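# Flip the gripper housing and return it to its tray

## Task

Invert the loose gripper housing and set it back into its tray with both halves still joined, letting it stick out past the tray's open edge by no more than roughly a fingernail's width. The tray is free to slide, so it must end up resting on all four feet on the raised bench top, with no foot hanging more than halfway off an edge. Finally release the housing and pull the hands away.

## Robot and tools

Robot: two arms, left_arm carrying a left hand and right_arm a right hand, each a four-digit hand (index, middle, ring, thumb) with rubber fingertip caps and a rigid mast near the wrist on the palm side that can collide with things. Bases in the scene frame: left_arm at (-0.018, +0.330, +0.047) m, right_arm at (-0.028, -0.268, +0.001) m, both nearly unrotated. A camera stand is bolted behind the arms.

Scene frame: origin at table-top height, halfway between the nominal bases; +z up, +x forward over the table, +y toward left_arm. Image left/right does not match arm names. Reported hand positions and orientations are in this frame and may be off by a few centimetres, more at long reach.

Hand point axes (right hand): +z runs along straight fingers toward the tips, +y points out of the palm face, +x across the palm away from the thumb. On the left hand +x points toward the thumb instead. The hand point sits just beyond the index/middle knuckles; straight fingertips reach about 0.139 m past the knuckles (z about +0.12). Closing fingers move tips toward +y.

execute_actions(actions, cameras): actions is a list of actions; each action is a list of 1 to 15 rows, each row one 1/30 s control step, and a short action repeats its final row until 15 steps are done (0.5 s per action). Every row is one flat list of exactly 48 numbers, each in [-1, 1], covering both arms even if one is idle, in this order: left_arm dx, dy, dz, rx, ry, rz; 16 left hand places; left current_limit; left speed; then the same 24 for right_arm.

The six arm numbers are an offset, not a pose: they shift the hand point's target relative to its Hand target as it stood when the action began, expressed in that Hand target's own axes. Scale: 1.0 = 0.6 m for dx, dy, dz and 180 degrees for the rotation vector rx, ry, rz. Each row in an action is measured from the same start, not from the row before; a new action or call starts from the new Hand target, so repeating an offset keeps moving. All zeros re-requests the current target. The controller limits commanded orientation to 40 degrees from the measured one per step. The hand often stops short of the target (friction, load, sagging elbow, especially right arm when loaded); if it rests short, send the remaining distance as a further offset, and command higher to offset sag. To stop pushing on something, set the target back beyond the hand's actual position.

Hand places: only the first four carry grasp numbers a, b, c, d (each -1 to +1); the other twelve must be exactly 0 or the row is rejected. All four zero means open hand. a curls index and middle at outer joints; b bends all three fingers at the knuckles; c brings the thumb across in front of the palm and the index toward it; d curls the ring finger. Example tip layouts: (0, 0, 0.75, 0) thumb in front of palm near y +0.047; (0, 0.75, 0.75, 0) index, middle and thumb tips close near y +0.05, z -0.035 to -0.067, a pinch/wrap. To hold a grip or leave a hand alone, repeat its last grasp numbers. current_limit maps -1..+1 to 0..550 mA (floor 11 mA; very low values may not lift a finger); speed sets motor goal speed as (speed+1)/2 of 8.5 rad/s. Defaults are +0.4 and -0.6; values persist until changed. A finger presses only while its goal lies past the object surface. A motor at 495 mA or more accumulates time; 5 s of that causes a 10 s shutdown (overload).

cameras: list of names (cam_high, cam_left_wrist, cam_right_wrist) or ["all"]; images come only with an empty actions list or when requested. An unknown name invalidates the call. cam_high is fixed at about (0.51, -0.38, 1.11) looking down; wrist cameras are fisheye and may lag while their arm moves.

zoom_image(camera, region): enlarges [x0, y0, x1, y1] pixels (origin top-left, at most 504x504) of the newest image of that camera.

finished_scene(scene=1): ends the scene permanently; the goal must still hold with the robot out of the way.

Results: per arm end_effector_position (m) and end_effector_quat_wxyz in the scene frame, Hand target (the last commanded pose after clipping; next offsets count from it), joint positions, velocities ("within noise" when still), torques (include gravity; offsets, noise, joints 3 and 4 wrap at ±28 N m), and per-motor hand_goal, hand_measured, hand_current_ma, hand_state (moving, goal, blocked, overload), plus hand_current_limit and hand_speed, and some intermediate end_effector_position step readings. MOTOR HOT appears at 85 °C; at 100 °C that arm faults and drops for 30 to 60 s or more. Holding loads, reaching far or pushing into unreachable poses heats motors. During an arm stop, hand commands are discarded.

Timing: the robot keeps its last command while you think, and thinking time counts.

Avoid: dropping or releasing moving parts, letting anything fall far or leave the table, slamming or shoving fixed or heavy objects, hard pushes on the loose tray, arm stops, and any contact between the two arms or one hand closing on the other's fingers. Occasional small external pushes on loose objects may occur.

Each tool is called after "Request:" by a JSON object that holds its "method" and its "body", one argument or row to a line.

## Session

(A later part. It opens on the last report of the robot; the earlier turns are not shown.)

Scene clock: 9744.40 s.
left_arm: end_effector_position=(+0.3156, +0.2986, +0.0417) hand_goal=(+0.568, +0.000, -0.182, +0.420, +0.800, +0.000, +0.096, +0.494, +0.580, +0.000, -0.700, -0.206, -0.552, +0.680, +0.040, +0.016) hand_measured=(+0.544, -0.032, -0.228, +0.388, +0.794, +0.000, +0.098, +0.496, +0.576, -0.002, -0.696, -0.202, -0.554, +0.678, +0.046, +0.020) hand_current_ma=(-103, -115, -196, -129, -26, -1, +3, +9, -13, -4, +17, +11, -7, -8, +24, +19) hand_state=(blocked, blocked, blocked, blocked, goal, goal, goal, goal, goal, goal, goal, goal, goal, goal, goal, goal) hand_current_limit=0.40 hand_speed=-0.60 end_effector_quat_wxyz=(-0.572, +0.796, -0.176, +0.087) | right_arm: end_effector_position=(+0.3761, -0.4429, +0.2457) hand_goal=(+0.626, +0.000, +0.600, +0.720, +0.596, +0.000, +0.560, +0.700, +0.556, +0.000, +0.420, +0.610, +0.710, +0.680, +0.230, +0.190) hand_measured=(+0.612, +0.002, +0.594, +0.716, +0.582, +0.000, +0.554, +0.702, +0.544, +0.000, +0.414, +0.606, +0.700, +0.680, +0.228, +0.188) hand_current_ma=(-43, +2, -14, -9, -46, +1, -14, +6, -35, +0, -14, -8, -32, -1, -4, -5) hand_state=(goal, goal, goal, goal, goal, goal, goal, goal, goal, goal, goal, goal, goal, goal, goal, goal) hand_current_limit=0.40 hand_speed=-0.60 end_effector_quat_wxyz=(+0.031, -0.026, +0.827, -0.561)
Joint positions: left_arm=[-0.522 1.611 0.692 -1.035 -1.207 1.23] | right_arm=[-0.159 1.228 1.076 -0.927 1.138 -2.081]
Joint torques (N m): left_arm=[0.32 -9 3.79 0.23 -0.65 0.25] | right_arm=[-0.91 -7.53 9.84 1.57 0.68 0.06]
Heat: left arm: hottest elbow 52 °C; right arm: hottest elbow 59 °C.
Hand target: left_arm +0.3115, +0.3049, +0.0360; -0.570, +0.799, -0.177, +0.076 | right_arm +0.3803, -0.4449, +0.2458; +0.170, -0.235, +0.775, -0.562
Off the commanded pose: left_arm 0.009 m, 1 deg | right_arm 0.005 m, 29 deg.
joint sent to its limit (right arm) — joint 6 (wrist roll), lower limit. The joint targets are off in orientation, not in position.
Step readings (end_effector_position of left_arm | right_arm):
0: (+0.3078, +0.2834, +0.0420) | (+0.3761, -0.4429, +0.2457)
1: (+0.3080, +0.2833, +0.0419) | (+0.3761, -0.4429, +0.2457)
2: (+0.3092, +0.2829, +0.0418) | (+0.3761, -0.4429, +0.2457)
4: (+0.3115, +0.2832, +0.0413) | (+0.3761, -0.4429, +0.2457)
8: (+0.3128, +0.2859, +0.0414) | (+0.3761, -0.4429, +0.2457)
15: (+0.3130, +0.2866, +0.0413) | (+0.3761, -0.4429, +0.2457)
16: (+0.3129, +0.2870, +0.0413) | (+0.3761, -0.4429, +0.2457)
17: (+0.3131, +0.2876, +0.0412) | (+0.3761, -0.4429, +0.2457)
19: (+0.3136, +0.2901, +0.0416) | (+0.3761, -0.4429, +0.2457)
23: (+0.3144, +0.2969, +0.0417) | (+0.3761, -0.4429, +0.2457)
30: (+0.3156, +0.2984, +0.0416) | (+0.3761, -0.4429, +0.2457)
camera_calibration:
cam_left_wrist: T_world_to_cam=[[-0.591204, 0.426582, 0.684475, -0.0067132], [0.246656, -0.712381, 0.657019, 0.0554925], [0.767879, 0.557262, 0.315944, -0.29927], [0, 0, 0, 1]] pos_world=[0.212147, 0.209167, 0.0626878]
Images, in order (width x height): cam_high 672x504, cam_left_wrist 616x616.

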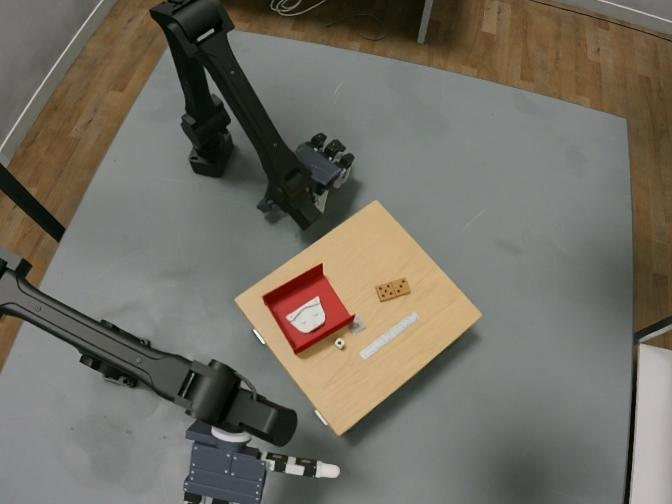

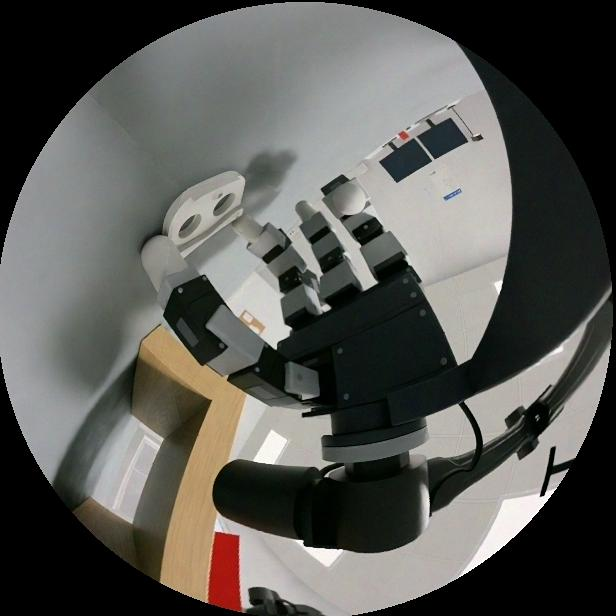

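Request:
{"method": "execute_actions", "body": {
  "actions": [
    [[-0.0138,-0.0062,0.0205,0,0,0,0.1,0.0,0.76,0.8,0,0,0,0,0,0,0,0,0,0,0,0,0.4,-0.6,0,0,0,0,0,0,0,0.1,0,0.1,0,0,0,0,0,0,0,0,0,0,0,0,0.4,-0.6]],
    [[-0.0138,-0.0062,0.0205,0,0,0,0.1,0.0,0.76,0.8,0,0,0,0,0,0,0,0,0,0,0,0,0.4,-0.6,0,0,0,0,0,0,0,0.1,0,0.1,0,0,0,0,0,0,0,0,0,0,0,0,0.4,-0.6]],
    [[-0.0138,-0.0062,0.0205,0,0,0,0.1,0.0,0.76,0.8,0,0,0,0,0,0,0,0,0,0,0,0,0.4,-0.6,0,0,0,0,0,0,0,0.1,0,0.1,0,0,0,0,0,0,0,0,0,0,0,0,0.4,-0.6]]
  ],
  "cameras": ["cam_left_wrist","cam_high"]
}}

Request:
{"method": "zoom_image", "body": {
  "camera": "cam_left_wrist",
  "region": [60, 110, 290, 330]
}}

Request:
{"method": "zoom_image", "body": {
  "camera": "cam_high",
  "region": [260, 110, 380, 230]
}}

Scene clock: 9758.13 s.
left_arm: end_effector_position=(+0.3163, +0.3376, +0.0444) hand_goal=(+0.574, +0.000, -0.008, +0.606, +0.886, +0.000, +0.420, +0.784, +0.590, +0.000, -0.700, -0.190, -0.572, +0.680, +0.040, +0.042) hand_measured=(+0.494, +0.006, -0.246, +0.474, +0.866, +0.000, +0.410, +0.780, +0.576, -0.002, -0.696, -0.192, -0.568, +0.680, +0.042, +0.042) hand_current_ma=(-372, +20, -385, -385, -86, -1, -34, -13, -53, -4, +17, -7, +11, -1, +10, +1) hand_state=(blocked, goal, blocked, blocked, blocked, goal, goal, goal, goal, goal, goal, goal, goal, goal, goal, goal) hand_current_limit=0.40 hand_speed=-0.60 end_effector_quat_wxyz=(-0.568, +0.800, -0.161, +0.103) | right_arm: end_effector_position=(+0.3761, -0.4429, +0.2457) hand_goal=(+0.626, +0.000, +0.600, +0.720, +0.596, +0.000, +0.560, +0.700, +0.556, +0.000, +0.420, +0.610, +0.710, +0.680, +0.230, +0.190) hand_measured=(+0.612, +0.002, +0.594, +0.716, +0.582, +0.000, +0.554, +0.702, +0.544, +0.000, +0.414, +0.606, +0.700, +0.680, +0.228, +0.188) hand_current_ma=(-43, +2, -14, -9, -46, +1, -14, +6, -35, +0, -14, -8, -32, -1, -4, -5) hand_state=(goal, goal, goal, goal, goal, goal, goal, goal, goal, goal, goal, goal, goal, goal, goal, goal) hand_current_limit=0.40 hand_speed=-0.60 end_effector_quat_wxyz=(+0.031, -0.026, +0.827, -0.561)
Joint positions: left_arm=[-0.404 1.488 0.57 -0.693 -1.231 1.548] | right_arm=[-0.159 1.228 1.076 -0.927 1.138 -2.081]
Joint torques (N m): left_arm=[0.97 -7.41 3.71 0.12 -0.85 0.48] | right_arm=[-0.67 -7.59 9.77 1.55 0.68 0.11]
Heat: left arm: hottest elbow 52 °C; right arm: hottest elbow 59 °C.
Hand target: left_arm +0.3027, +0.3498, +0.0360; -0.570, +0.799, -0.177, +0.076 | right_arm +0.3803, -0.4449, +0.2458; +0.170, -0.235, +0.775, -0.562
Off the commanded pose: left_arm 0.020 m, 4 deg | right_arm 0.005 m, 29 deg.
joint sent to its limit (right arm) — joint 6 (wrist roll), lower limit. The joint targets are off in orientation, not in position.
Step readings (end_effector_position of left_arm | right_arm):
0: (+0.3156, +0.2986, +0.0416) | (+0.3761, -0.4429, +0.2457)
1: (+0.3156, +0.2988, +0.0417) | (+0.3761, -0.4429, +0.2457)
2: (+0.3156, +0.2995, +0.0415) | (+0.3761, -0.4429, +0.2457)
4: (+0.3157, +0.3018, +0.0421) | (+0.3761, -0.4429, +0.2457)
8: (+0.3160, +0.3066, +0.0428) | (+0.3761, -0.4429, +0.2457)
15: (+0.3163, +0.3076, +0.0429) | (+0.3761, -0.4429, +0.2457)
16: (+0.3161, +0.3078, +0.0430) | (+0.3761, -0.4429, +0.2457)
17: (+0.3163, +0.3086, +0.0428) | (+0.3761, -0.4429, +0.2457)
19: (+0.3165, +0.3110, +0.0428) | (+0.3761, -0.4429, +0.2457)
23: (+0.3168, +0.3208, +0.0430) | (+0.3761, -0.4429, +0.2457)
30: (+0.3172, +0.3230, +0.0433) | (+0.3761, -0.4429, +0.2457)
31: (+0.3171, +0.3232, +0.0433) | (+0.3761, -0.4429, +0.2457)
32: (+0.3171, +0.3239, +0.0431) | (+0.3761, -0.4429, +0.2457)
34: (+0.3173, +0.3261, +0.0433) | (+0.3761, -0.4429, +0.2457)
38: (+0.3165, +0.3353, +0.0438) | (+0.3761, -0.4429, +0.2457)
45: (+0.3163, +0.3376, +0.0441) | (+0.3761, -0.4429, +0.2457)
camera_calibration:
cam_left_wrist: T_world_to_cam=[[-0.620576, 0.435052, 0.652392, -0.016889], [0.224634, -0.698476, 0.679463, 0.0825137], [0.751282, 0.568208, 0.33573, -0.321673], [0, 0, 0, 1]] pos_world=[0.212651, 0.247759, 0.0629486]
Images, in order (width x height): cam_high 672x504, cam_left_wrist 616x616.

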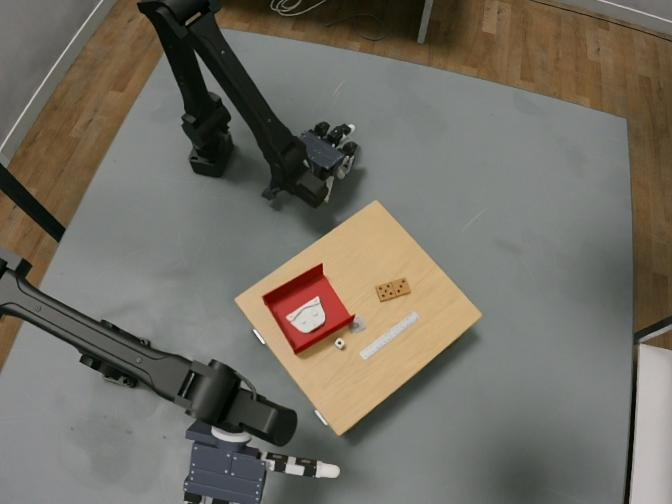

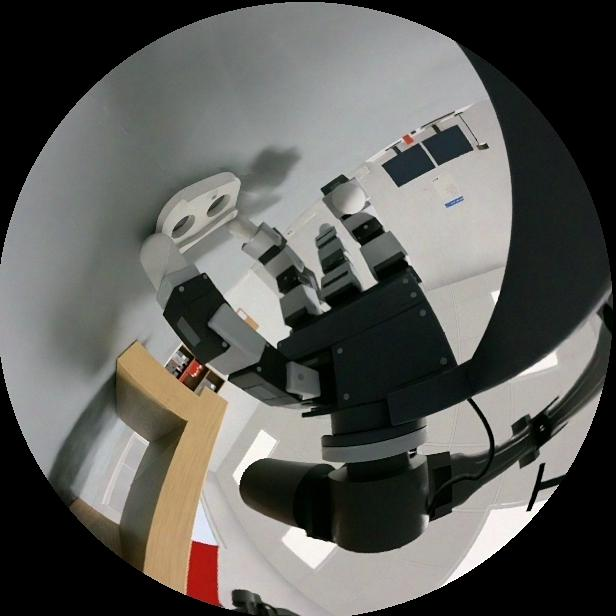

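Scaled by 2.191 from the camera's 616x616 image, which has a finer 880x880 frame.

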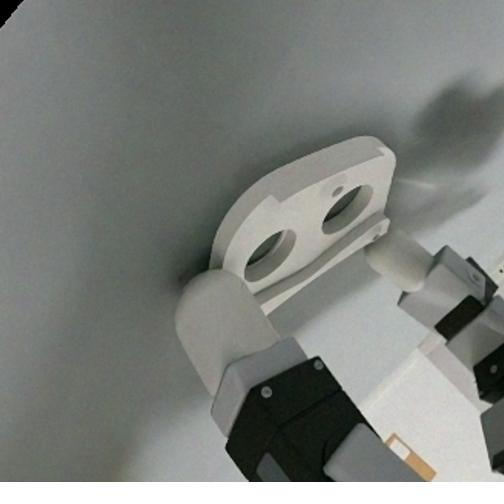

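Scaled by 4.200 from the camera's 672x504 image, which has a finer 960x720 frame.

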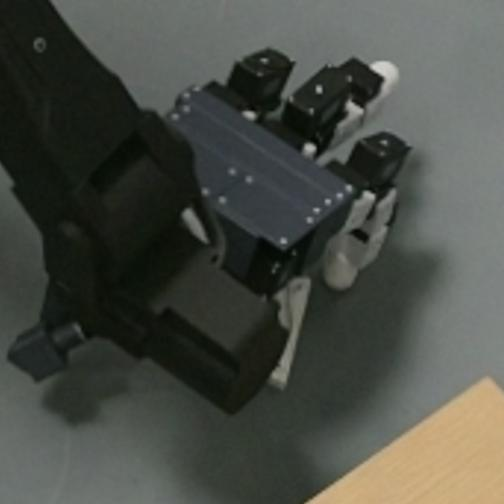

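Request:
{"method": "execute_actions", "body": {
  "actions": [
    [[0,-0.0395,-0.0142,0,0,0,0.3,0.0,0.7,0.8,0,0,0,0,0,0,0,0,0,0,0,0,0.4,-0.6,0,0,0,0,0,0,0,0.1,0,0.1,0,0,0,0,0,0,0,0,0,0,0,0,0.4,-0.6]],
    [[-0.003,-0.0395,-0.0142,-0.0022,-0.026,-0.0094,0.25,0.0,0.6,0.8,0,0,0,0,0,0,0,0,0,0,0,0,0.4,-0.6,0,0,0,0,0,0,0,0.1,0,0.1,0,0,0,0,0,0,0,0,0,0,0,0,0.4,-0.6]],
    [[0,0,0,-0.0026,-0.031,-0.0112,0.25,0.0,0.6,0.8,0,0,0,0,0,0,0,0,0,0,0,0,0.4,-0.6,0,0,0,0,0,0,0,0.1,0,0.1,0,0,0,0,0,0,0,0,0,0,0,0,0.4,-0.6]]
  ],
  "cameras": ["cam_left_wrist","cam_high"]
}}

Request:
{"method": "zoom_image", "body": {
  "camera": "cam_left_wrist",
  "region": [60, 110, 290, 330]
}}

Request:
{"method": "zoom_image", "body": {
  "camera": "cam_high",
  "region": [260, 110, 380, 230]
}}

Scene clock: 9775.20 s.
left_arm: end_effector_position=(+0.2915, +0.3538, +0.0822) hand_goal=(+0.646, +0.000, -0.054, +0.462, +0.848, +0.000, +0.180, +0.518, +0.566, +0.000, -0.700, -0.204, -0.284, +0.680, +0.080, +0.042) hand_measured=(+0.628, +0.004, -0.058, +0.460, +0.828, +0.000, +0.172, +0.514, +0.562, -0.002, -0.696, -0.206, -0.290, +0.680, +0.078, +0.040) hand_current_ma=(-77, +10, -16, -9, -79, +0, -28, -12, -14, -3, +16, -5, -22, -1, -11, -8) hand_state=(goal, goal, goal, goal, goal, goal, goal, goal, goal, goal, goal, goal, goal, goal, goal, goal) hand_current_limit=0.40 hand_speed=-0.60 end_effector_quat_wxyz=(-0.575, +0.810, -0.112, +0.016) | right_arm: end_effector_position=(+0.3761, -0.4429, +0.2457) hand_goal=(+0.626, +0.000, +0.600, +0.720, +0.596, +0.000, +0.560, +0.700, +0.556, +0.000, +0.420, +0.610, +0.710, +0.680, +0.230, +0.190) hand_measured=(+0.612, +0.002, +0.594, +0.716, +0.582, +0.000, +0.554, +0.702, +0.544, +0.000, +0.414, +0.606, +0.700, +0.680, +0.228, +0.188) hand_current_ma=(-43, +2, -14, -9, -46, +1, -14, +6, -35, +0, -14, -8, -32, -1, -4, -5) hand_state=(goal, goal, goal, goal, goal, goal, goal, goal, goal, goal, goal, goal, goal, goal, goal, goal) hand_current_limit=0.40 hand_speed=-0.60 end_effector_quat_wxyz=(+0.031, -0.026, +0.827, -0.561)
Joint positions: left_arm=[-0.377 1.499 0.706 -1.283 -1.173 1.141] | right_arm=[-0.159 1.228 1.076 -0.927 1.138 -2.081]
Joint torques (N m): left_arm=[-0.91 -7.88 7.87 -0.99 -0.79 -0.1] | right_arm=[-0.97 -7.47 9.78 1.48 0.65 0.06]
Heat: left arm: hottest elbow 51 °C; right arm: hottest elbow 59 °C.
Hand target: left_arm +0.3048, +0.3490, +0.0862; -0.575, +0.812, -0.100, +0.021 | right_arm +0.3803, -0.4449, +0.2458; +0.170, -0.235, +0.775, -0.562
Off the commanded pose: left_arm 0.015 m, 2 deg | right_arm 0.005 m, 29 deg.
joint sent to its limit (right arm) — joint 6 (wrist roll), lower limit. The joint targets are off in orientation, not in position.
Step readings (end_effector_position of left_arm | right_arm):
0: (+0.3163, +0.3376, +0.0444) | (+0.3761, -0.4429, +0.2457)
1: (+0.3163, +0.3377, +0.0445) | (+0.3761, -0.4429, +0.2457)
2: (+0.3161, +0.3377, +0.0451) | (+0.3761, -0.4429, +0.2457)
4: (+0.3123, +0.3405, +0.0469) | (+0.3761, -0.4429, +0.2457)
8: (+0.3067, +0.3466, +0.0533) | (+0.3761, -0.4429, +0.2457)
15: (+0.3049, +0.3480, +0.0574) | (+0.3761, -0.4429, +0.2457)
16: (+0.3040, +0.3482, +0.0573) | (+0.3761, -0.4429, +0.2457)
17: (+0.3011, +0.3489, +0.0574) | (+0.3761, -0.4429, +0.2457)
19: (+0.2923, +0.3521, +0.0596) | (+0.3761, -0.4429, +0.2457)
23: (+0.2841, +0.3557, +0.0681) | (+0.3761, -0.4429, +0.2457)
30: (+0.2898, +0.3543, +0.0795) | (+0.3761, -0.4429, +0.2457)
31: (+0.2900, +0.3541, +0.0802) | (+0.3761, -0.4429, +0.2457)
32: (+0.2893, +0.3537, +0.0807) | (+0.3761, -0.4429, +0.2457)
34: (+0.2875, +0.3530, +0.0813) | (+0.3761, -0.4429, +0.2457)
38: (+0.2880, +0.3526, +0.0811) | (+0.3761, -0.4429, +0.2457)
45: (+0.2890, +0.3535, +0.0810) | (+0.3761, -0.4429, +0.2457)
camera_calibration:
cam_left_wrist: T_world_to_cam=[[-0.631009, 0.309308, 0.711446, -0.0214218], [0.403662, -0.65224, 0.641591, 0.00827111], [0.662483, 0.692034, 0.286714, -0.338936], [0, 0, 0, 1]] pos_world=[0.207683, 0.246576, 0.107111]
Images, in order (width x height): cam_high 672x504, cam_left_wrist 616x616.

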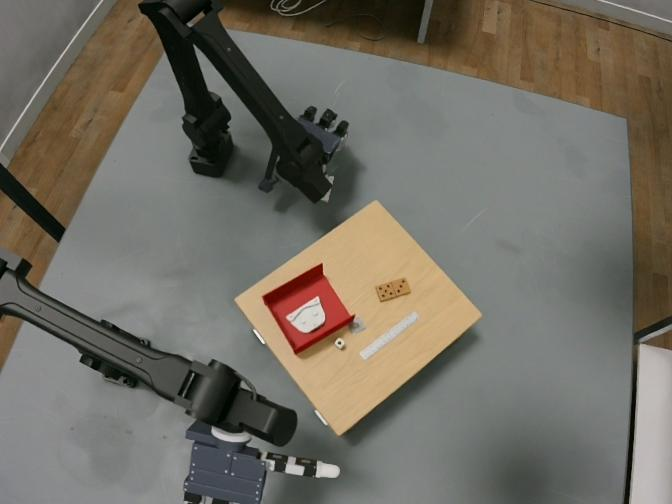

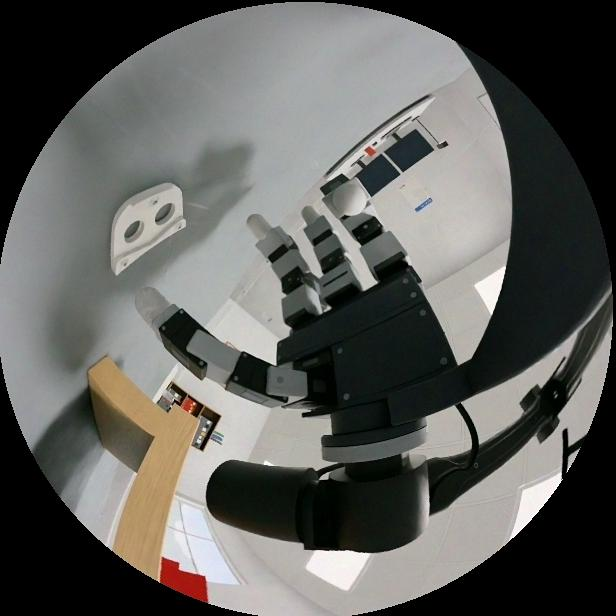

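Scaled by 2.191 from the camera's 616x616 image, which has a finer 880x880 frame.

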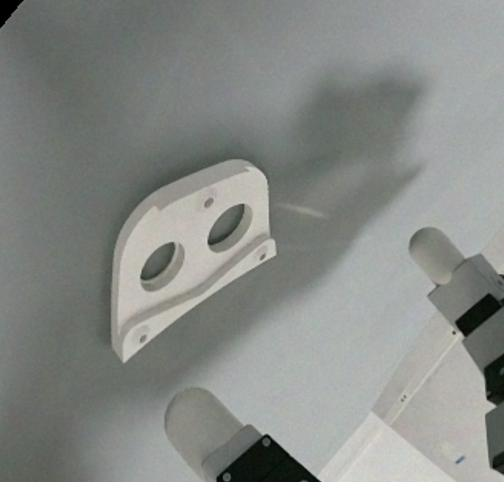

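Scaled by 4.200 from the camera's 672x504 image, which has a finer 960x720 frame.

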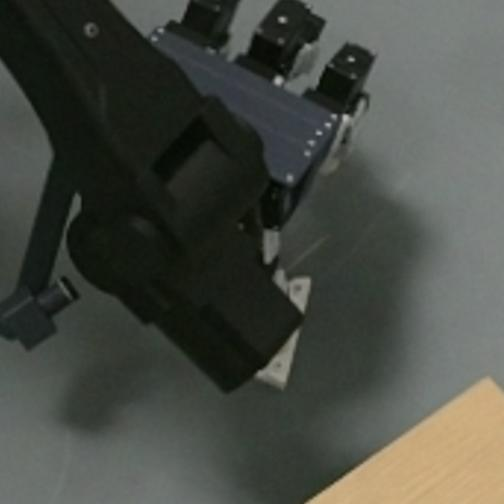

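Request:
{"method": "execute_actions", "body": {
  "actions": [
    [[0.029,0.0027,-0.0142,0,0,0,0.0,0.0,0.76,0.8,0,0,0,0,0,0,0,0,0,0,0,0,0.4,-0.6,0,0,0,0,0,0,0,0.1,0,0.1,0,0,0,0,0,0,0,0,0,0,0,0,0.4,-0.6]],
    [[0.0067,0.0782,0.0281,0,0,0,0.0,0.0,0.76,0.8,0,0,0,0,0,0,0,0,0,0,0,0,0.4,-0.6,0,0,0,0,0,0,0,0.1,0,0.1,0,0,0,0,0,0,0,0,0,0,0,0,0.4,-0.6]]
  ],
  "cameras": ["cam_left_wrist","cam_high"]
}}

Request:
{"method": "zoom_image", "body": {
  "camera": "cam_left_wrist",
  "region": [60, 110, 290, 330]
}}

Scene clock: 9802.70 s.
left_arm: end_effector_position=(+0.3220, +0.3377, +0.0438) hand_goal=(+0.564, +0.000, +0.082, +0.700, +0.910, +0.000, +0.580, +0.928, +0.580, +0.000, -0.700, -0.180, -0.582, +0.680, +0.040, +0.056) hand_measured=(+0.556, +0.002, +0.078, +0.696, +0.892, +0.000, +0.572, +0.924, +0.568, -0.002, -0.696, -0.182, -0.604, +0.676, +0.050, +0.058) hand_current_ma=(-32, +8, -16, -10, -74, +0, -30, -13, -48, -3, +16, -7, -91, -19, +47, +12) hand_state=(goal, goal, goal, goal, goal, goal, goal, goal, goal, goal, goal, goal, blocked, goal, goal, goal) hand_current_limit=0.40 hand_speed=-0.60 end_effector_quat_wxyz=(-0.574, +0.813, -0.097, +0.025) | right_arm: end_effector_position=(+0.3761, -0.4429, +0.2457) hand_goal=(+0.626, +0.000, +0.600, +0.720, +0.596, +0.000, +0.560, +0.700, +0.556, +0.000, +0.420, +0.610, +0.710, +0.680, +0.230, +0.190) hand_measured=(+0.612, +0.002, +0.594, +0.716, +0.582, +0.000, +0.554, +0.702, +0.544, +0.000, +0.414, +0.606, +0.700, +0.680, +0.228, +0.188) hand_current_ma=(-43, +2, -14, -9, -46, +1, -14, +6, -35, +0, -14, -8, -32, -1, -4, -5) hand_state=(goal, goal, goal, goal, goal, goal, goal, goal, goal, goal, goal, goal, goal, goal, goal, goal) hand_current_limit=0.40 hand_speed=-0.60 end_effector_quat_wxyz=(+0.031, -0.026, +0.827, -0.561)
Joint positions: left_arm=[-0.392 1.671 0.769 -1.208 -1.164 1.069] | right_arm=[-0.159 1.228 1.076 -0.927 1.138 -2.081]
Joint torques (N m): left_arm=[-1.2 -9.17 4.29 -0.12 -0.77 -0.03] | right_arm=[-0.67 -7.65 9.74 1.58 0.67 0.08]
Heat: left arm: hottest elbow 52 °C; right arm: hottest elbow 59 °C.
Hand target: left_arm +0.3203, +0.3373, +0.0362; -0.575, +0.812, -0.100, +0.021 | right_arm +0.3803, -0.4449, +0.2458; +0.170, -0.235, +0.775, -0.562
Off the commanded pose: left_arm 0.008 m, 1 deg | right_arm 0.005 m, 29 deg.
joint sent to its limit (right arm) — joint 6 (wrist roll), lower limit. The joint targets are off in orientation, not in position.
Step readings (end_effector_position of left_arm | right_arm):
0: (+0.2916, +0.3538, +0.0822) | (+0.3761, -0.4429, +0.2457)
1: (+0.2919, +0.3537, +0.0824) | (+0.3761, -0.4429, +0.2457)
2: (+0.2920, +0.3533, +0.0824) | (+0.3761, -0.4429, +0.2457)
4: (+0.2951, +0.3515, +0.0826) | (+0.3761, -0.4429, +0.2457)
8: (+0.3055, +0.3462, +0.0825) | (+0.3761, -0.4429, +0.2457)
15: (+0.3076, +0.3447, +0.0827) | (+0.3761, -0.4429, +0.2457)
16: (+0.3076, +0.3446, +0.0825) | (+0.3761, -0.4429, +0.2457)
17: (+0.3085, +0.3442, +0.0810) | (+0.3761, -0.4429, +0.2457)
19: (+0.3126, +0.3422, +0.0736) | (+0.3761, -0.4429, +0.2457)
23: (+0.3160, +0.3402, +0.0503) | (+0.3761, -0.4429, +0.2457)
30: (+0.3212, +0.3384, +0.0450) | (+0.3761, -0.4429, +0.2457)
camera_calibration:
cam_left_wrist: T_world_to_cam=[[-0.658076, 0.304526, 0.688622, 0.0414659], [0.391991, -0.64229, 0.65864, 0.00978698], [0.642868, 0.703368, 0.303304, -0.335253], [0, 0, 0, 1]] pos_world=[0.238975, 0.229465, 0.0666832]
Images, in order (width x height): cam_high 672x504, cam_left_wrist 616x616.

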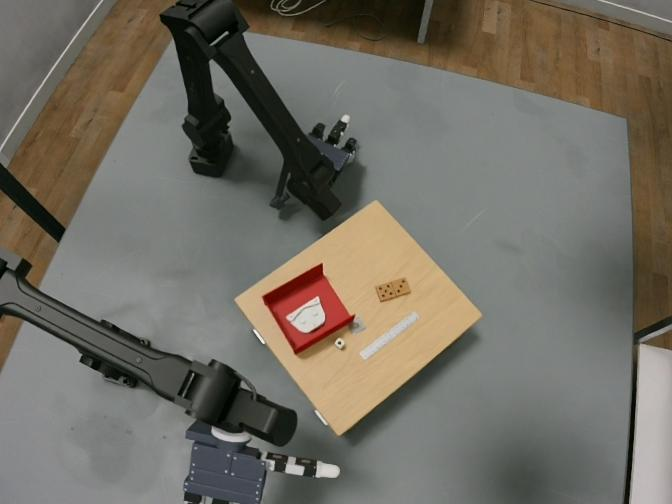

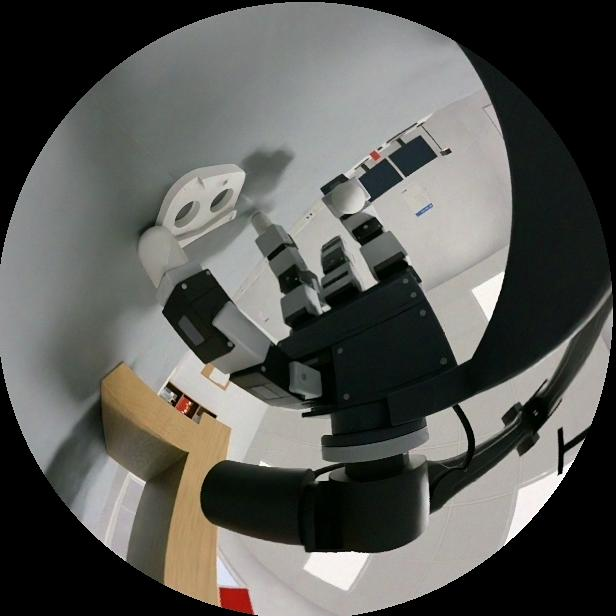

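Scaled by 2.191 from the camera's 616x616 image, which has a finer 880x880 frame.

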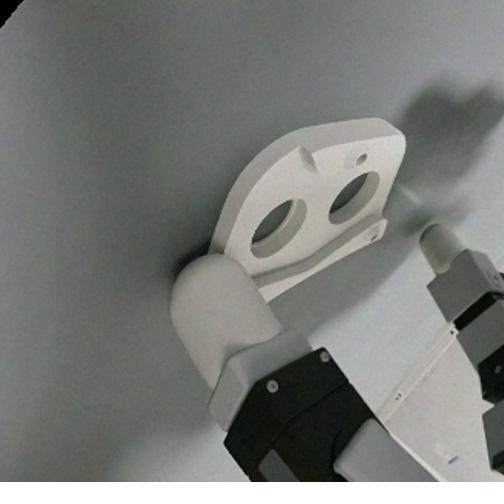

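Request:
{"method": "execute_actions", "body": {
  "actions": [
    [[-0.0063,-0.0078,0.023,0,0,0,0.0,0.0,0.76,0.8,0,0,0,0,0,0,0,0,0,0,0,0,0.4,-0.6,0,0,0,0,0,0,0,0.1,0,0.1,0,0,0,0,0,0,0,0,0,0,0,0,0.4,-0.6]],
    [[-0.0063,-0.0078,0.023,0,0,0,0.0,0.0,0.76,0.8,0,0,0,0,0,0,0,0,0,0,0,0,0.4,-0.6,0,0,0,0,0,0,0,0.1,0,0.1,0,0,0,0,0,0,0,0,0,0,0,0,0.4,-0.6]],
    [[-0.0063,-0.0078,0.023,0,0,0,0.0,0.0,0.76,0.8,0,0,0,0,0,0,0,0,0,0,0,0,0.4,-0.6,0,0,0,0,0,0,0,0.1,0,0.1,0,0,0,0,0,0,0,0,0,0,0,0,0.4,-0.6]]
  ],
  "cameras": ["cam_left_wrist","cam_high"]
}}

Request:
{"method": "zoom_image", "body": {
  "camera": "cam_left_wrist",
  "region": [60, 110, 290, 330]
}}

Request:
{"method": "zoom_image", "body": {
  "camera": "cam_high",
  "region": [260, 100, 380, 220]
}}

Scene clock: 9813.30 s.
left_arm: end_effector_position=(+0.3285, +0.3710, +0.0447) hand_goal=(+0.564, +0.000, +0.082, +0.700, +0.910, +0.000, +0.580, +0.928, +0.580, +0.000, -0.700, -0.180, -0.582, +0.680, +0.040, +0.056) hand_measured=(+0.518, -0.014, +0.028, +0.668, +0.892, +0.000, +0.572, +0.924, +0.568, -0.002, -0.696, -0.182, -0.582, +0.678, +0.044, +0.060) hand_current_ma=(-208, -46, -233, -133, -74, +0, -30, -13, -48, -3, +16, -7, -2, -6, +16, +14) hand_state=(blocked, goal, blocked, blocked, goal, goal, goal, goal, goal, goal, goal, goal, goal, goal, goal, goal) hand_current_limit=0.40 hand_speed=-0.60 end_effector_quat_wxyz=(-0.576, +0.811, -0.095, +0.044) | right_arm: end_effector_position=(+0.3761, -0.4429, +0.2457) hand_goal=(+0.626, +0.000, +0.600, +0.720, +0.596, +0.000, +0.560, +0.700, +0.556, +0.000, +0.420, +0.610, +0.710, +0.680, +0.230, +0.190) hand_measured=(+0.612, +0.002, +0.594, +0.716, +0.582, +0.000, +0.554, +0.702, +0.544, +0.000, +0.414, +0.606, +0.700, +0.680, +0.228, +0.188) hand_current_ma=(-43, +2, -14, -9, -46, +1, -14, +6, -35, +0, -14, -8, -32, -1, -4, -5) hand_state=(goal, goal, goal, goal, goal, goal, goal, goal, goal, goal, goal, goal, goal, goal, goal, goal) hand_current_limit=0.40 hand_speed=-0.60 end_effector_quat_wxyz=(+0.031, -0.026, +0.827, -0.561)
Joint positions: left_arm=[-0.293 1.587 0.685 -0.916 -1.221 1.349] | right_arm=[-0.159 1.228 1.076 -0.927 1.138 -2.081]
Joint torques (N m): left_arm=[0.5 -8.59 3.62 0.27 -0.73 0.3] | right_arm=[-1.08 -7.88 9.85 1.52 0.68 0.07]
Heat: left arm: hottest elbow 52 °C; right arm: hottest elbow 59 °C.
Hand target: left_arm +0.3174, +0.3823, +0.0363; -0.575, +0.812, -0.100, +0.021 | right_arm +0.3803, -0.4449, +0.2458; +0.170, -0.235, +0.775, -0.562
Off the commanded pose: left_arm 0.018 m, 3 deg | right_arm 0.005 m, 29 deg.
joint sent to its limit (right arm) — joint 6 (wrist roll), lower limit. The joint targets are off in orientation, not in position.
Step readings (end_effector_position of left_arm | right_arm):
0: (+0.3221, +0.3377, +0.0438) | (+0.3761, -0.4429, +0.2457)
1: (+0.3222, +0.3377, +0.0438) | (+0.3761, -0.4429, +0.2457)
2: (+0.3227, +0.3378, +0.0432) | (+0.3761, -0.4429, +0.2457)
4: (+0.3237, +0.3393, +0.0414) | (+0.3761, -0.4429, +0.2457)
8: (+0.3251, +0.3434, +0.0407) | (+0.3761, -0.4429, +0.2457)
15: (+0.3259, +0.3444, +0.0406) | (+0.3761, -0.4429, +0.2457)
16: (+0.3258, +0.3445, +0.0405) | (+0.3761, -0.4429, +0.2457)
17: (+0.3262, +0.3452, +0.0405) | (+0.3761, -0.4429, +0.2457)
19: (+0.3268, +0.3478, +0.0405) | (+0.3761, -0.4429, +0.2457)
23: (+0.3265, +0.3552, +0.0407) | (+0.3761, -0.4429, +0.2457)
30: (+0.3265, +0.3580, +0.0408) | (+0.3761, -0.4429, +0.2457)
31: (+0.3264, +0.3583, +0.0407) | (+0.3761, -0.4429, +0.2457)
32: (+0.3267, +0.3588, +0.0408) | (+0.3761, -0.4429, +0.2457)
34: (+0.3271, +0.3619, +0.0416) | (+0.3761, -0.4429, +0.2457)
38: (+0.3285, +0.3691, +0.0438) | (+0.3761, -0.4429, +0.2457)
45: (+0.3287, +0.3708, +0.0446) | (+0.3761, -0.4429, +0.2457)
camera_calibration:
cam_left_wrist: T_world_to_cam=[[-0.675877, 0.315252, 0.666188, 0.0379488], [0.3578, -0.649887, 0.670542, 0.041546], [0.644336, 0.691566, 0.326446, -0.360254], [0, 0, 0, 1]] pos_world=[0.242908, 0.264176, 0.0644642]
Images, in order (width x height): cam_high 672x504, cam_left_wrist 616x616.

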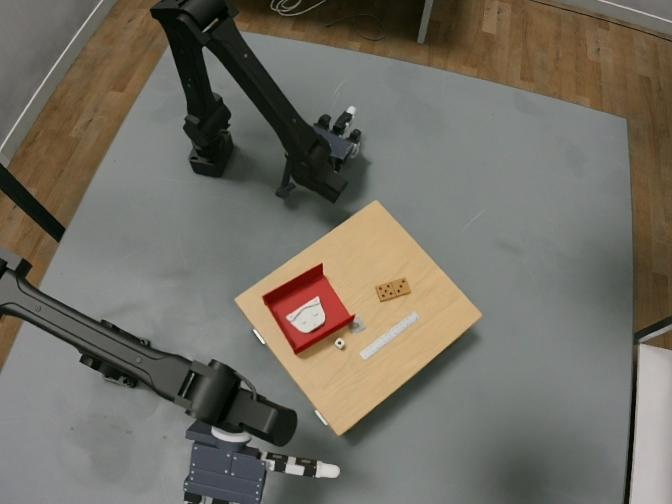

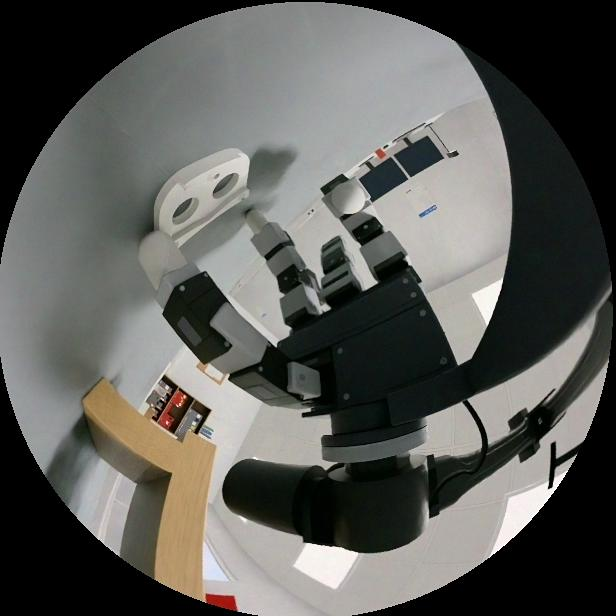

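Scaled by 2.191 from the camera's 616x616 image, which has a finer 880x880 frame.

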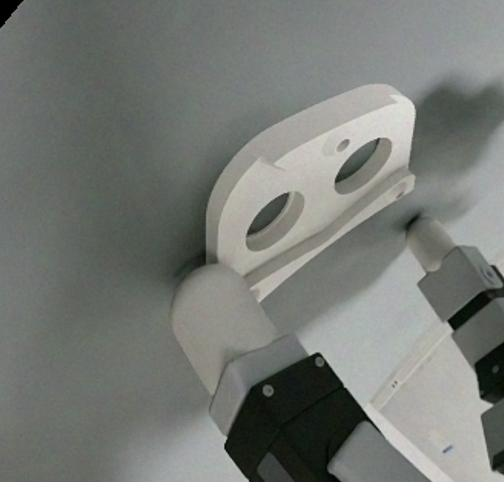

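Scaled by 4.200 from the camera's 672x504 image, which has a finer 960x720 frame.

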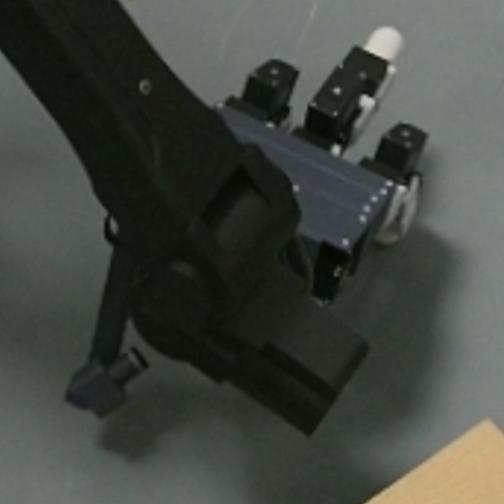

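Request:
{"method": "execute_actions", "body": {
  "actions": [
    [[-0.0063,-0.0078,0.023,0,0,0,0.0,-0.15,0.76,0.8,0,0,0,0,0,0,0,0,0,0,0,0,0.4,-0.6,0,0,0,0,0,0,0,0.1,0,0.1,0,0,0,0,0,0,0,0,0,0,0,0,0.4,-0.6]],
    [[-0.0063,-0.0078,0.023,0,0,0,0.0,-0.15,0.76,0.8,0,0,0,0,0,0,0,0,0,0,0,0,0.4,-0.6,0,0,0,0,0,0,0,0.1,0,0.1,0,0,0,0,0,0,0,0,0,0,0,0,0.4,-0.6]],
    [[-0.0063,-0.0078,0.023,0,0,0,0.0,-0.15,0.76,0.8,0,0,0,0,0,0,0,0,0,0,0,0,0.4,-0.6,0,0,0,0,0,0,0,0.1,0,0.1,0,0,0,0,0,0,0,0,0,0,0,0,0.4,-0.6]],
    [[-0.0063,-0.0078,0.023,0,0,0,0.0,-0.15,0.76,0.8,0,0,0,0,0,0,0,0,0,0,0,0,0.4,-0.6,0,0,0,0,0,0,0,0.1,0,0.1,0,0,0,0,0,0,0,0,0,0,0,0,0.4,-0.6]]
  ],
  "cameras": ["cam_left_wrist","cam_high"]
}}

Request:
{"method": "zoom_image", "body": {
  "camera": "cam_left_wrist",
  "region": [60, 110, 290, 330]
}}

Request:
{"method": "zoom_image", "body": {
  "camera": "cam_high",
  "region": [260, 80, 380, 200]
}}

Scene clock: 9826.43 s.
left_arm: end_effector_position=(+0.3264, +0.4345, +0.0415) hand_goal=(+0.766, +0.000, +0.038, +0.670, +1.000, +0.000, +0.610, +0.928, +0.806, +0.000, -0.700, -0.210, -0.582, +0.680, +0.040, +0.026) hand_measured=(+0.744, -0.002, +0.032, +0.666, +0.980, +0.000, +0.602, +0.924, +0.790, -0.002, -0.696, -0.206, -0.568, +0.682, +0.090, +0.050) hand_current_ma=(-89, -7, -19, -11, -85, +0, -32, -12, -68, -3, +14, +11, +58, +5, +282, +128) hand_state=(blocked, goal, goal, goal, blocked, goal, goal, goal, goal, goal, goal, goal, goal, goal, blocked, blocked) hand_current_limit=0.40 hand_speed=-0.60 end_effector_quat_wxyz=(-0.573, +0.814, -0.087, +0.041) | right_arm: end_effector_position=(+0.3761, -0.4429, +0.2457) hand_goal=(+0.626, +0.000, +0.600, +0.720, +0.596, +0.000, +0.560, +0.700, +0.556, +0.000, +0.420, +0.610, +0.710, +0.680, +0.230, +0.190) hand_measured=(+0.612, +0.002, +0.594, +0.716, +0.582, +0.000, +0.554, +0.702, +0.544, +0.000, +0.414, +0.606, +0.700, +0.680, +0.228, +0.188) hand_current_ma=(-43, +2, -14, -9, -46, +1, -14, +6, -35, +0, -14, -8, -32, -1, -4, -5) hand_state=(goal, goal, goal, goal, goal, goal, goal, goal, goal, goal, goal, goal, goal, goal, goal, goal) hand_current_limit=0.40 hand_speed=-0.60 end_effector_quat_wxyz=(+0.031, -0.026, +0.827, -0.561)
Joint positions: left_arm=[-0.089 1.483 0.545 -0.359 -1.211 1.897] | right_arm=[-0.159 1.228 1.076 -0.927 1.138 -2.081]
Joint torques (N m): left_arm=[0.5 -8.18 4.3 0.7 -1.17 0.4] | right_arm=[-0.91 -7.47 9.76 1.58 0.66 0.08]
Heat: left arm: hottest elbow 51 °C; right arm: hottest elbow 59 °C.
Hand target: left_arm +0.3133, +0.4425, +0.0364; -0.575, +0.812, -0.100, +0.021 | right_arm +0.3803, -0.4449, +0.2458; +0.170, -0.235, +0.775, -0.562
Off the commanded pose: left_arm 0.016 m, 3 deg | right_arm 0.005 m, 29 deg.
joint sent to its limit (right arm) — joint 6 (wrist roll), lower limit. The joint targets are off in orientation, not in position.
Step readings (end_effector_position of left_arm | right_arm):
0: (+0.3286, +0.3710, +0.0447) | (+0.3761, -0.4429, +0.2457)
1: (+0.3286, +0.3712, +0.0448) | (+0.3761, -0.4429, +0.2457)
2: (+0.3286, +0.3719, +0.0444) | (+0.3761, -0.4429, +0.2457)
4: (+0.3290, +0.3756, +0.0444) | (+0.3761, -0.4429, +0.2457)
8: (+0.3251, +0.3884, +0.0412) | (+0.3761, -0.4429, +0.2457)
15: (+0.3265, +0.3920, +0.0414) | (+0.3761, -0.4429, +0.2457)
16: (+0.3264, +0.3920, +0.0413) | (+0.3761, -0.4429, +0.2457)
17: (+0.3269, +0.3926, +0.0412) | (+0.3761, -0.4429, +0.2457)
19: (+0.3274, +0.3948, +0.0411) | (+0.3761, -0.4429, +0.2457)
23: (+0.3267, +0.4013, +0.0412) | (+0.3761, -0.4429, +0.2457)
30: (+0.3274, +0.4036, +0.0412) | (+0.3761, -0.4429, +0.2457)
31: (+0.3275, +0.4037, +0.0413) | (+0.3761, -0.4429, +0.2457)
32: (+0.3279, +0.4043, +0.0412) | (+0.3761, -0.4429, +0.2457)
34: (+0.3283, +0.4071, +0.0412) | (+0.3761, -0.4429, +0.2457)
38: (+0.3266, +0.4165, +0.0414) | (+0.3761, -0.4429, +0.2457)
45: (+0.3270, +0.4190, +0.0415) | (+0.3761, -0.4429, +0.2457)
46: (+0.3271, +0.4192, +0.0414) | (+0.3761, -0.4429, +0.2457)
47: (+0.3273, +0.4198, +0.0413) | (+0.3761, -0.4429, +0.2457)
49: (+0.3276, +0.4224, +0.0412) | (+0.3761, -0.4429, +0.2457)
53: (+0.3260, +0.4319, +0.0415) | (+0.3761, -0.4429, +0.2457)
60: (+0.3264, +0.4343, +0.0414) | (+0.3761, -0.4429, +0.2457)
camera_calibration:
cam_left_wrist: T_world_to_cam=[[-0.683422, 0.310088, 0.660893, 0.0234763], [0.364843, -0.639057, 0.677123, 0.0783502], [0.632317, 0.703883, 0.323612, -0.403013], [0, 0, 0, 1]] pos_world=[0.24229, 0.326464, 0.0618517]
Images, in order (width x height): cam_high 672x504, cam_left_wrist 616x616.

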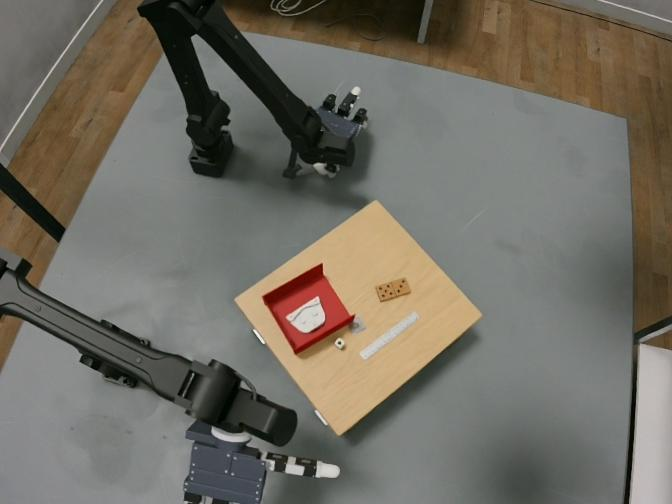

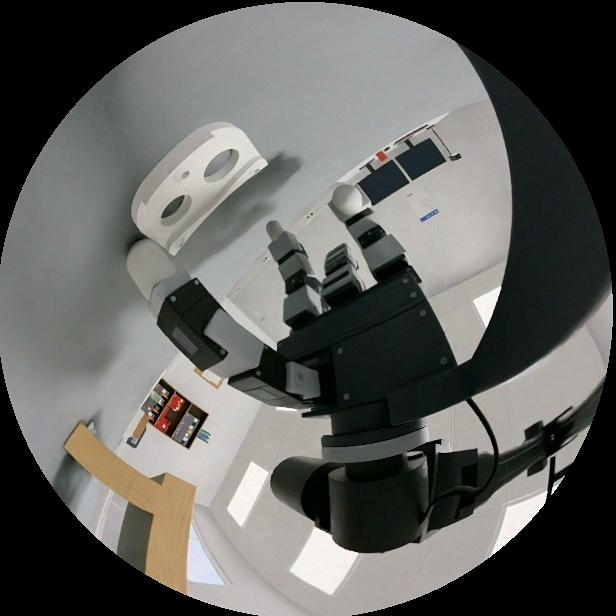

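Scaled by 2.191 from the camera's 616x616 image, which has a finer 880x880 frame.

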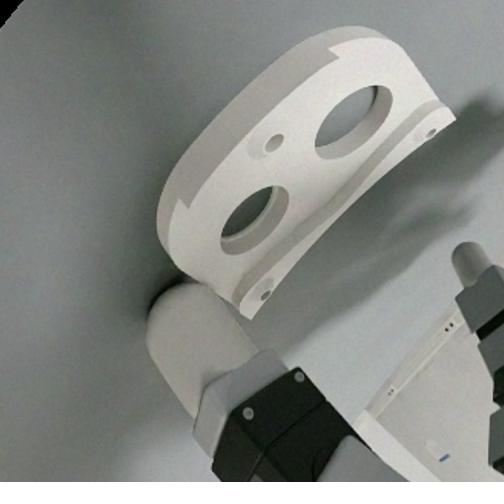

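Scaled by 4.200 from the camera's 672x504 image, which has a finer 960x720 frame.

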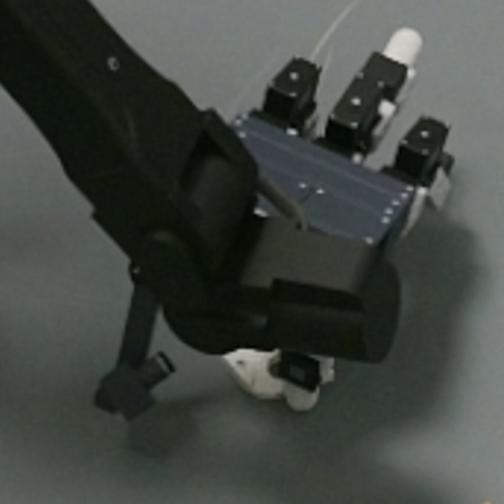

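Request:
{"method": "execute_actions", "body": {
  "actions": [
    [[0.0063,0.0078,-0.023,0,0,0,0.0,-0.15,0.76,0.8,0,0,0,0,0,0,0,0,0,0,0,0,0.4,-0.6,0,0,0,0,0,0,0,0.1,0,0.1,0,0,0,0,0,0,0,0,0,0,0,0,0.4,-0.6]],
    [[0,-0.07,-0.06,0,0,0,0.0,-0.05,0.6,0.8,0,0,0,0,0,0,0,0,0,0,0,0,0.4,-0.6,0,0,0,0,0,0,0,0.1,0,0.1,0,0,0,0,0,0,0,0,0,0,0,0,0.4,-0.6]],
    [[-0.08,-0.07,-0.01,0,0,0,0.0,0.0,0.6,0.8,0,0,0,0,0,0,0,0,0,0,0,0,0.4,-0.6,0,0,0,0,0,0,0,0.1,0,0.1,0,0,0,0,0,0,0,0,0,0,0,0,0.4,-0.6]]
  ],
  "cameras": ["cam_left_wrist","cam_high"]
}}

Request:
{"method": "zoom_image", "body": {
  "camera": "cam_left_wrist",
  "region": [60, 110, 290, 330]
}}

Request:
{"method": "zoom_image", "body": {
  "camera": "cam_high",
  "region": [260, 80, 380, 200]
}}

Scene clock: 9836.90 s.
left_arm: end_effector_position=(+0.2740, +0.4233, +0.1318) hand_goal=(+0.620, +0.000, +0.170, +0.700, +0.910, +0.000, +0.580, +0.880, +0.540, +0.000, -0.700, -0.180, -0.310, +0.680, +0.080, +0.080) hand_measured=(+0.612, -0.002, +0.164, +0.696, +0.902, +0.000, +0.580, +0.882, +0.536, -0.002, -0.696, -0.182, -0.314, +0.682, +0.078, +0.078) hand_current_ma=(-28, -4, -19, -11, -31, +0, -1, +8, -12, -3, +14, -7, -14, +8, -10, -9) hand_state=(goal, goal, goal, goal, goal, goal, goal, goal, goal, goal, goal, goal, goal, goal, goal, goal) hand_current_limit=0.40 hand_speed=-0.60 end_effector_quat_wxyz=(-0.575, +0.812, -0.096, +0.027) | right_arm: end_effector_position=(+0.3761, -0.4429, +0.2457) hand_goal=(+0.626, +0.000, +0.600, +0.720, +0.596, +0.000, +0.560, +0.700, +0.556, +0.000, +0.420, +0.610, +0.710, +0.680, +0.230, +0.190) hand_measured=(+0.612, +0.002, +0.594, +0.716, +0.582, +0.000, +0.554, +0.702, +0.544, +0.000, +0.414, +0.606, +0.700, +0.680, +0.228, +0.188) hand_current_ma=(-43, +2, -14, -9, -46, +1, -14, +6, -35, +0, -14, -8, -32, -1, -4, -5) hand_state=(goal, goal, goal, goal, goal, goal, goal, goal, goal, goal, goal, goal, goal, goal, goal, goal) hand_current_limit=0.40 hand_speed=-0.60 end_effector_quat_wxyz=(+0.031, -0.026, +0.827, -0.561)
Joint positions: left_arm=[-0.151 1.151 0.584 -0.936 -1.227 1.713] | right_arm=[-0.159 1.228 1.076 -0.927 1.138 -2.081]
Joint torques (N m): left_arm=[-1.14 -5.42 7.79 -0.1 -0.99 0.16] | right_arm=[-0.73 -7.88 9.81 1.57 0.65 0.07]
Heat: left arm: hottest elbow 51 °C; right arm: hottest elbow 59 °C.
Hand target: left_arm +0.2727, +0.4241, +0.1332; -0.575, +0.812, -0.100, +0.021 | right_arm +0.3803, -0.4449, +0.2458; +0.170, -0.235, +0.775, -0.562
Off the commanded pose: left_arm 0.002 m, 1 deg | right_arm 0.005 m, 29 deg.
joint sent to its limit (right arm) — joint 6 (wrist roll), lower limit. The joint targets are off in orientation, not in position.
Step readings (end_effector_position of left_arm | right_arm):
0: (+0.3263, +0.4345, +0.0415) | (+0.3761, -0.4429, +0.2457)
1: (+0.3263, +0.4345, +0.0415) | (+0.3761, -0.4429, +0.2457)
2: (+0.3256, +0.4344, +0.0413) | (+0.3761, -0.4429, +0.2457)
4: (+0.3231, +0.4340, +0.0411) | (+0.3761, -0.4429, +0.2457)
8: (+0.3207, +0.4300, +0.0414) | (+0.3761, -0.4429, +0.2457)
15: (+0.3193, +0.4280, +0.0413) | (+0.3761, -0.4429, +0.2457)
16: (+0.3192, +0.4279, +0.0415) | (+0.3761, -0.4429, +0.2457)
17: (+0.3172, +0.4272, +0.0428) | (+0.3761, -0.4429, +0.2457)
19: (+0.3078, +0.4251, +0.0467) | (+0.3761, -0.4429, +0.2457)
23: (+0.2962, +0.4183, +0.0630) | (+0.3761, -0.4429, +0.2457)
30: (+0.2976, +0.4128, +0.0777) | (+0.3761, -0.4429, +0.2457)
31: (+0.2970, +0.4128, +0.0782) | (+0.3761, -0.4429, +0.2457)
32: (+0.2952, +0.4134, +0.0801) | (+0.3761, -0.4429, +0.2457)
34: (+0.2905, +0.4150, +0.0880) | (+0.3761, -0.4429, +0.2457)
38: (+0.2837, +0.4207, +0.1171) | (+0.3761, -0.4429, +0.2457)
45: (+0.2765, +0.4230, +0.1321) | (+0.3761, -0.4429, +0.2457)
camera_calibration:
cam_left_wrist: T_world_to_cam=[[-0.661996, 0.302616, 0.6857, -0.0745406], [0.38852, -0.643806, 0.659216, 0.0271093], [0.640947, 0.702807, 0.308624, -0.391224], [0, 0, 0, 1]] pos_world=[0.190876, 0.314966, 0.153983]
Images, in order (width x height): cam_high 672x504, cam_left_wrist 616x616.

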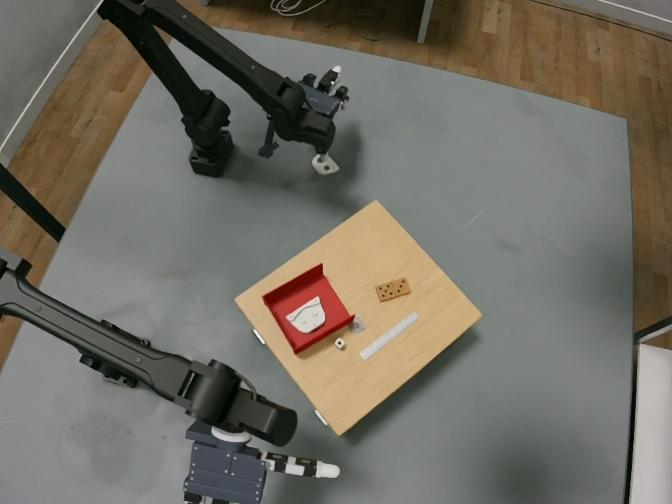

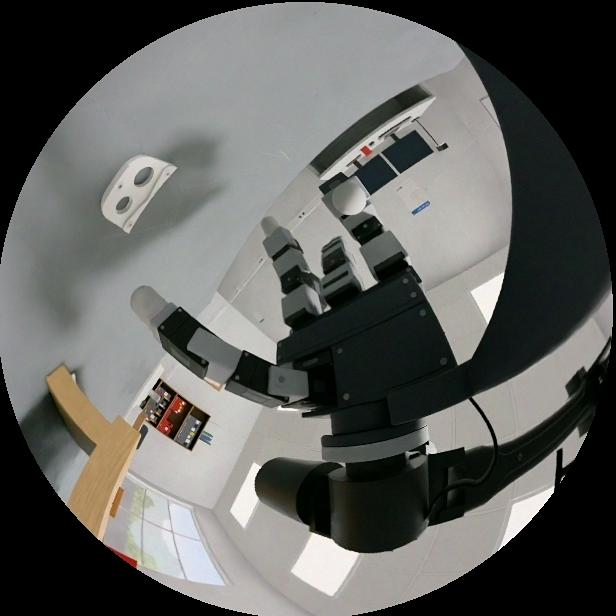

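Scaled by 2.191 from the camera's 616x616 image, which has a finer 880x880 frame.

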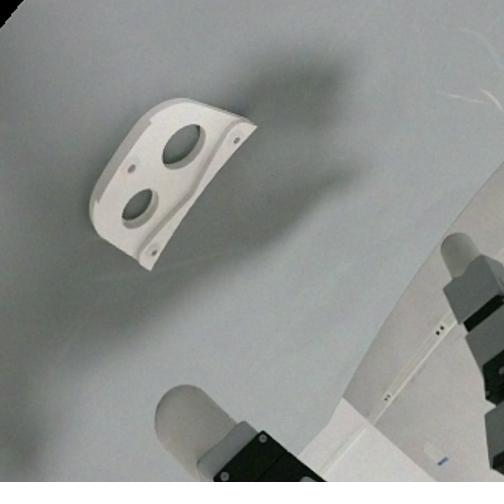

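Scaled by 4.200 from the camera's 672x504 image, which has a finer 960x720 frame.

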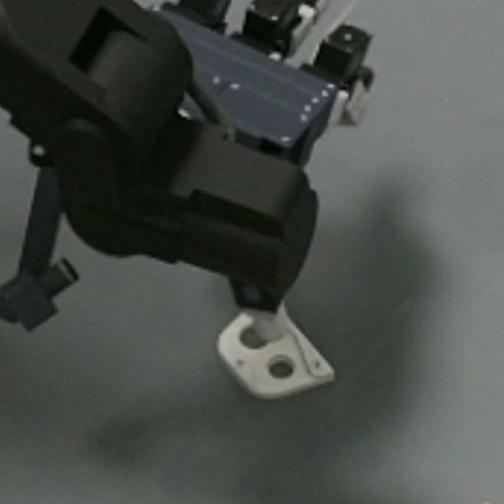

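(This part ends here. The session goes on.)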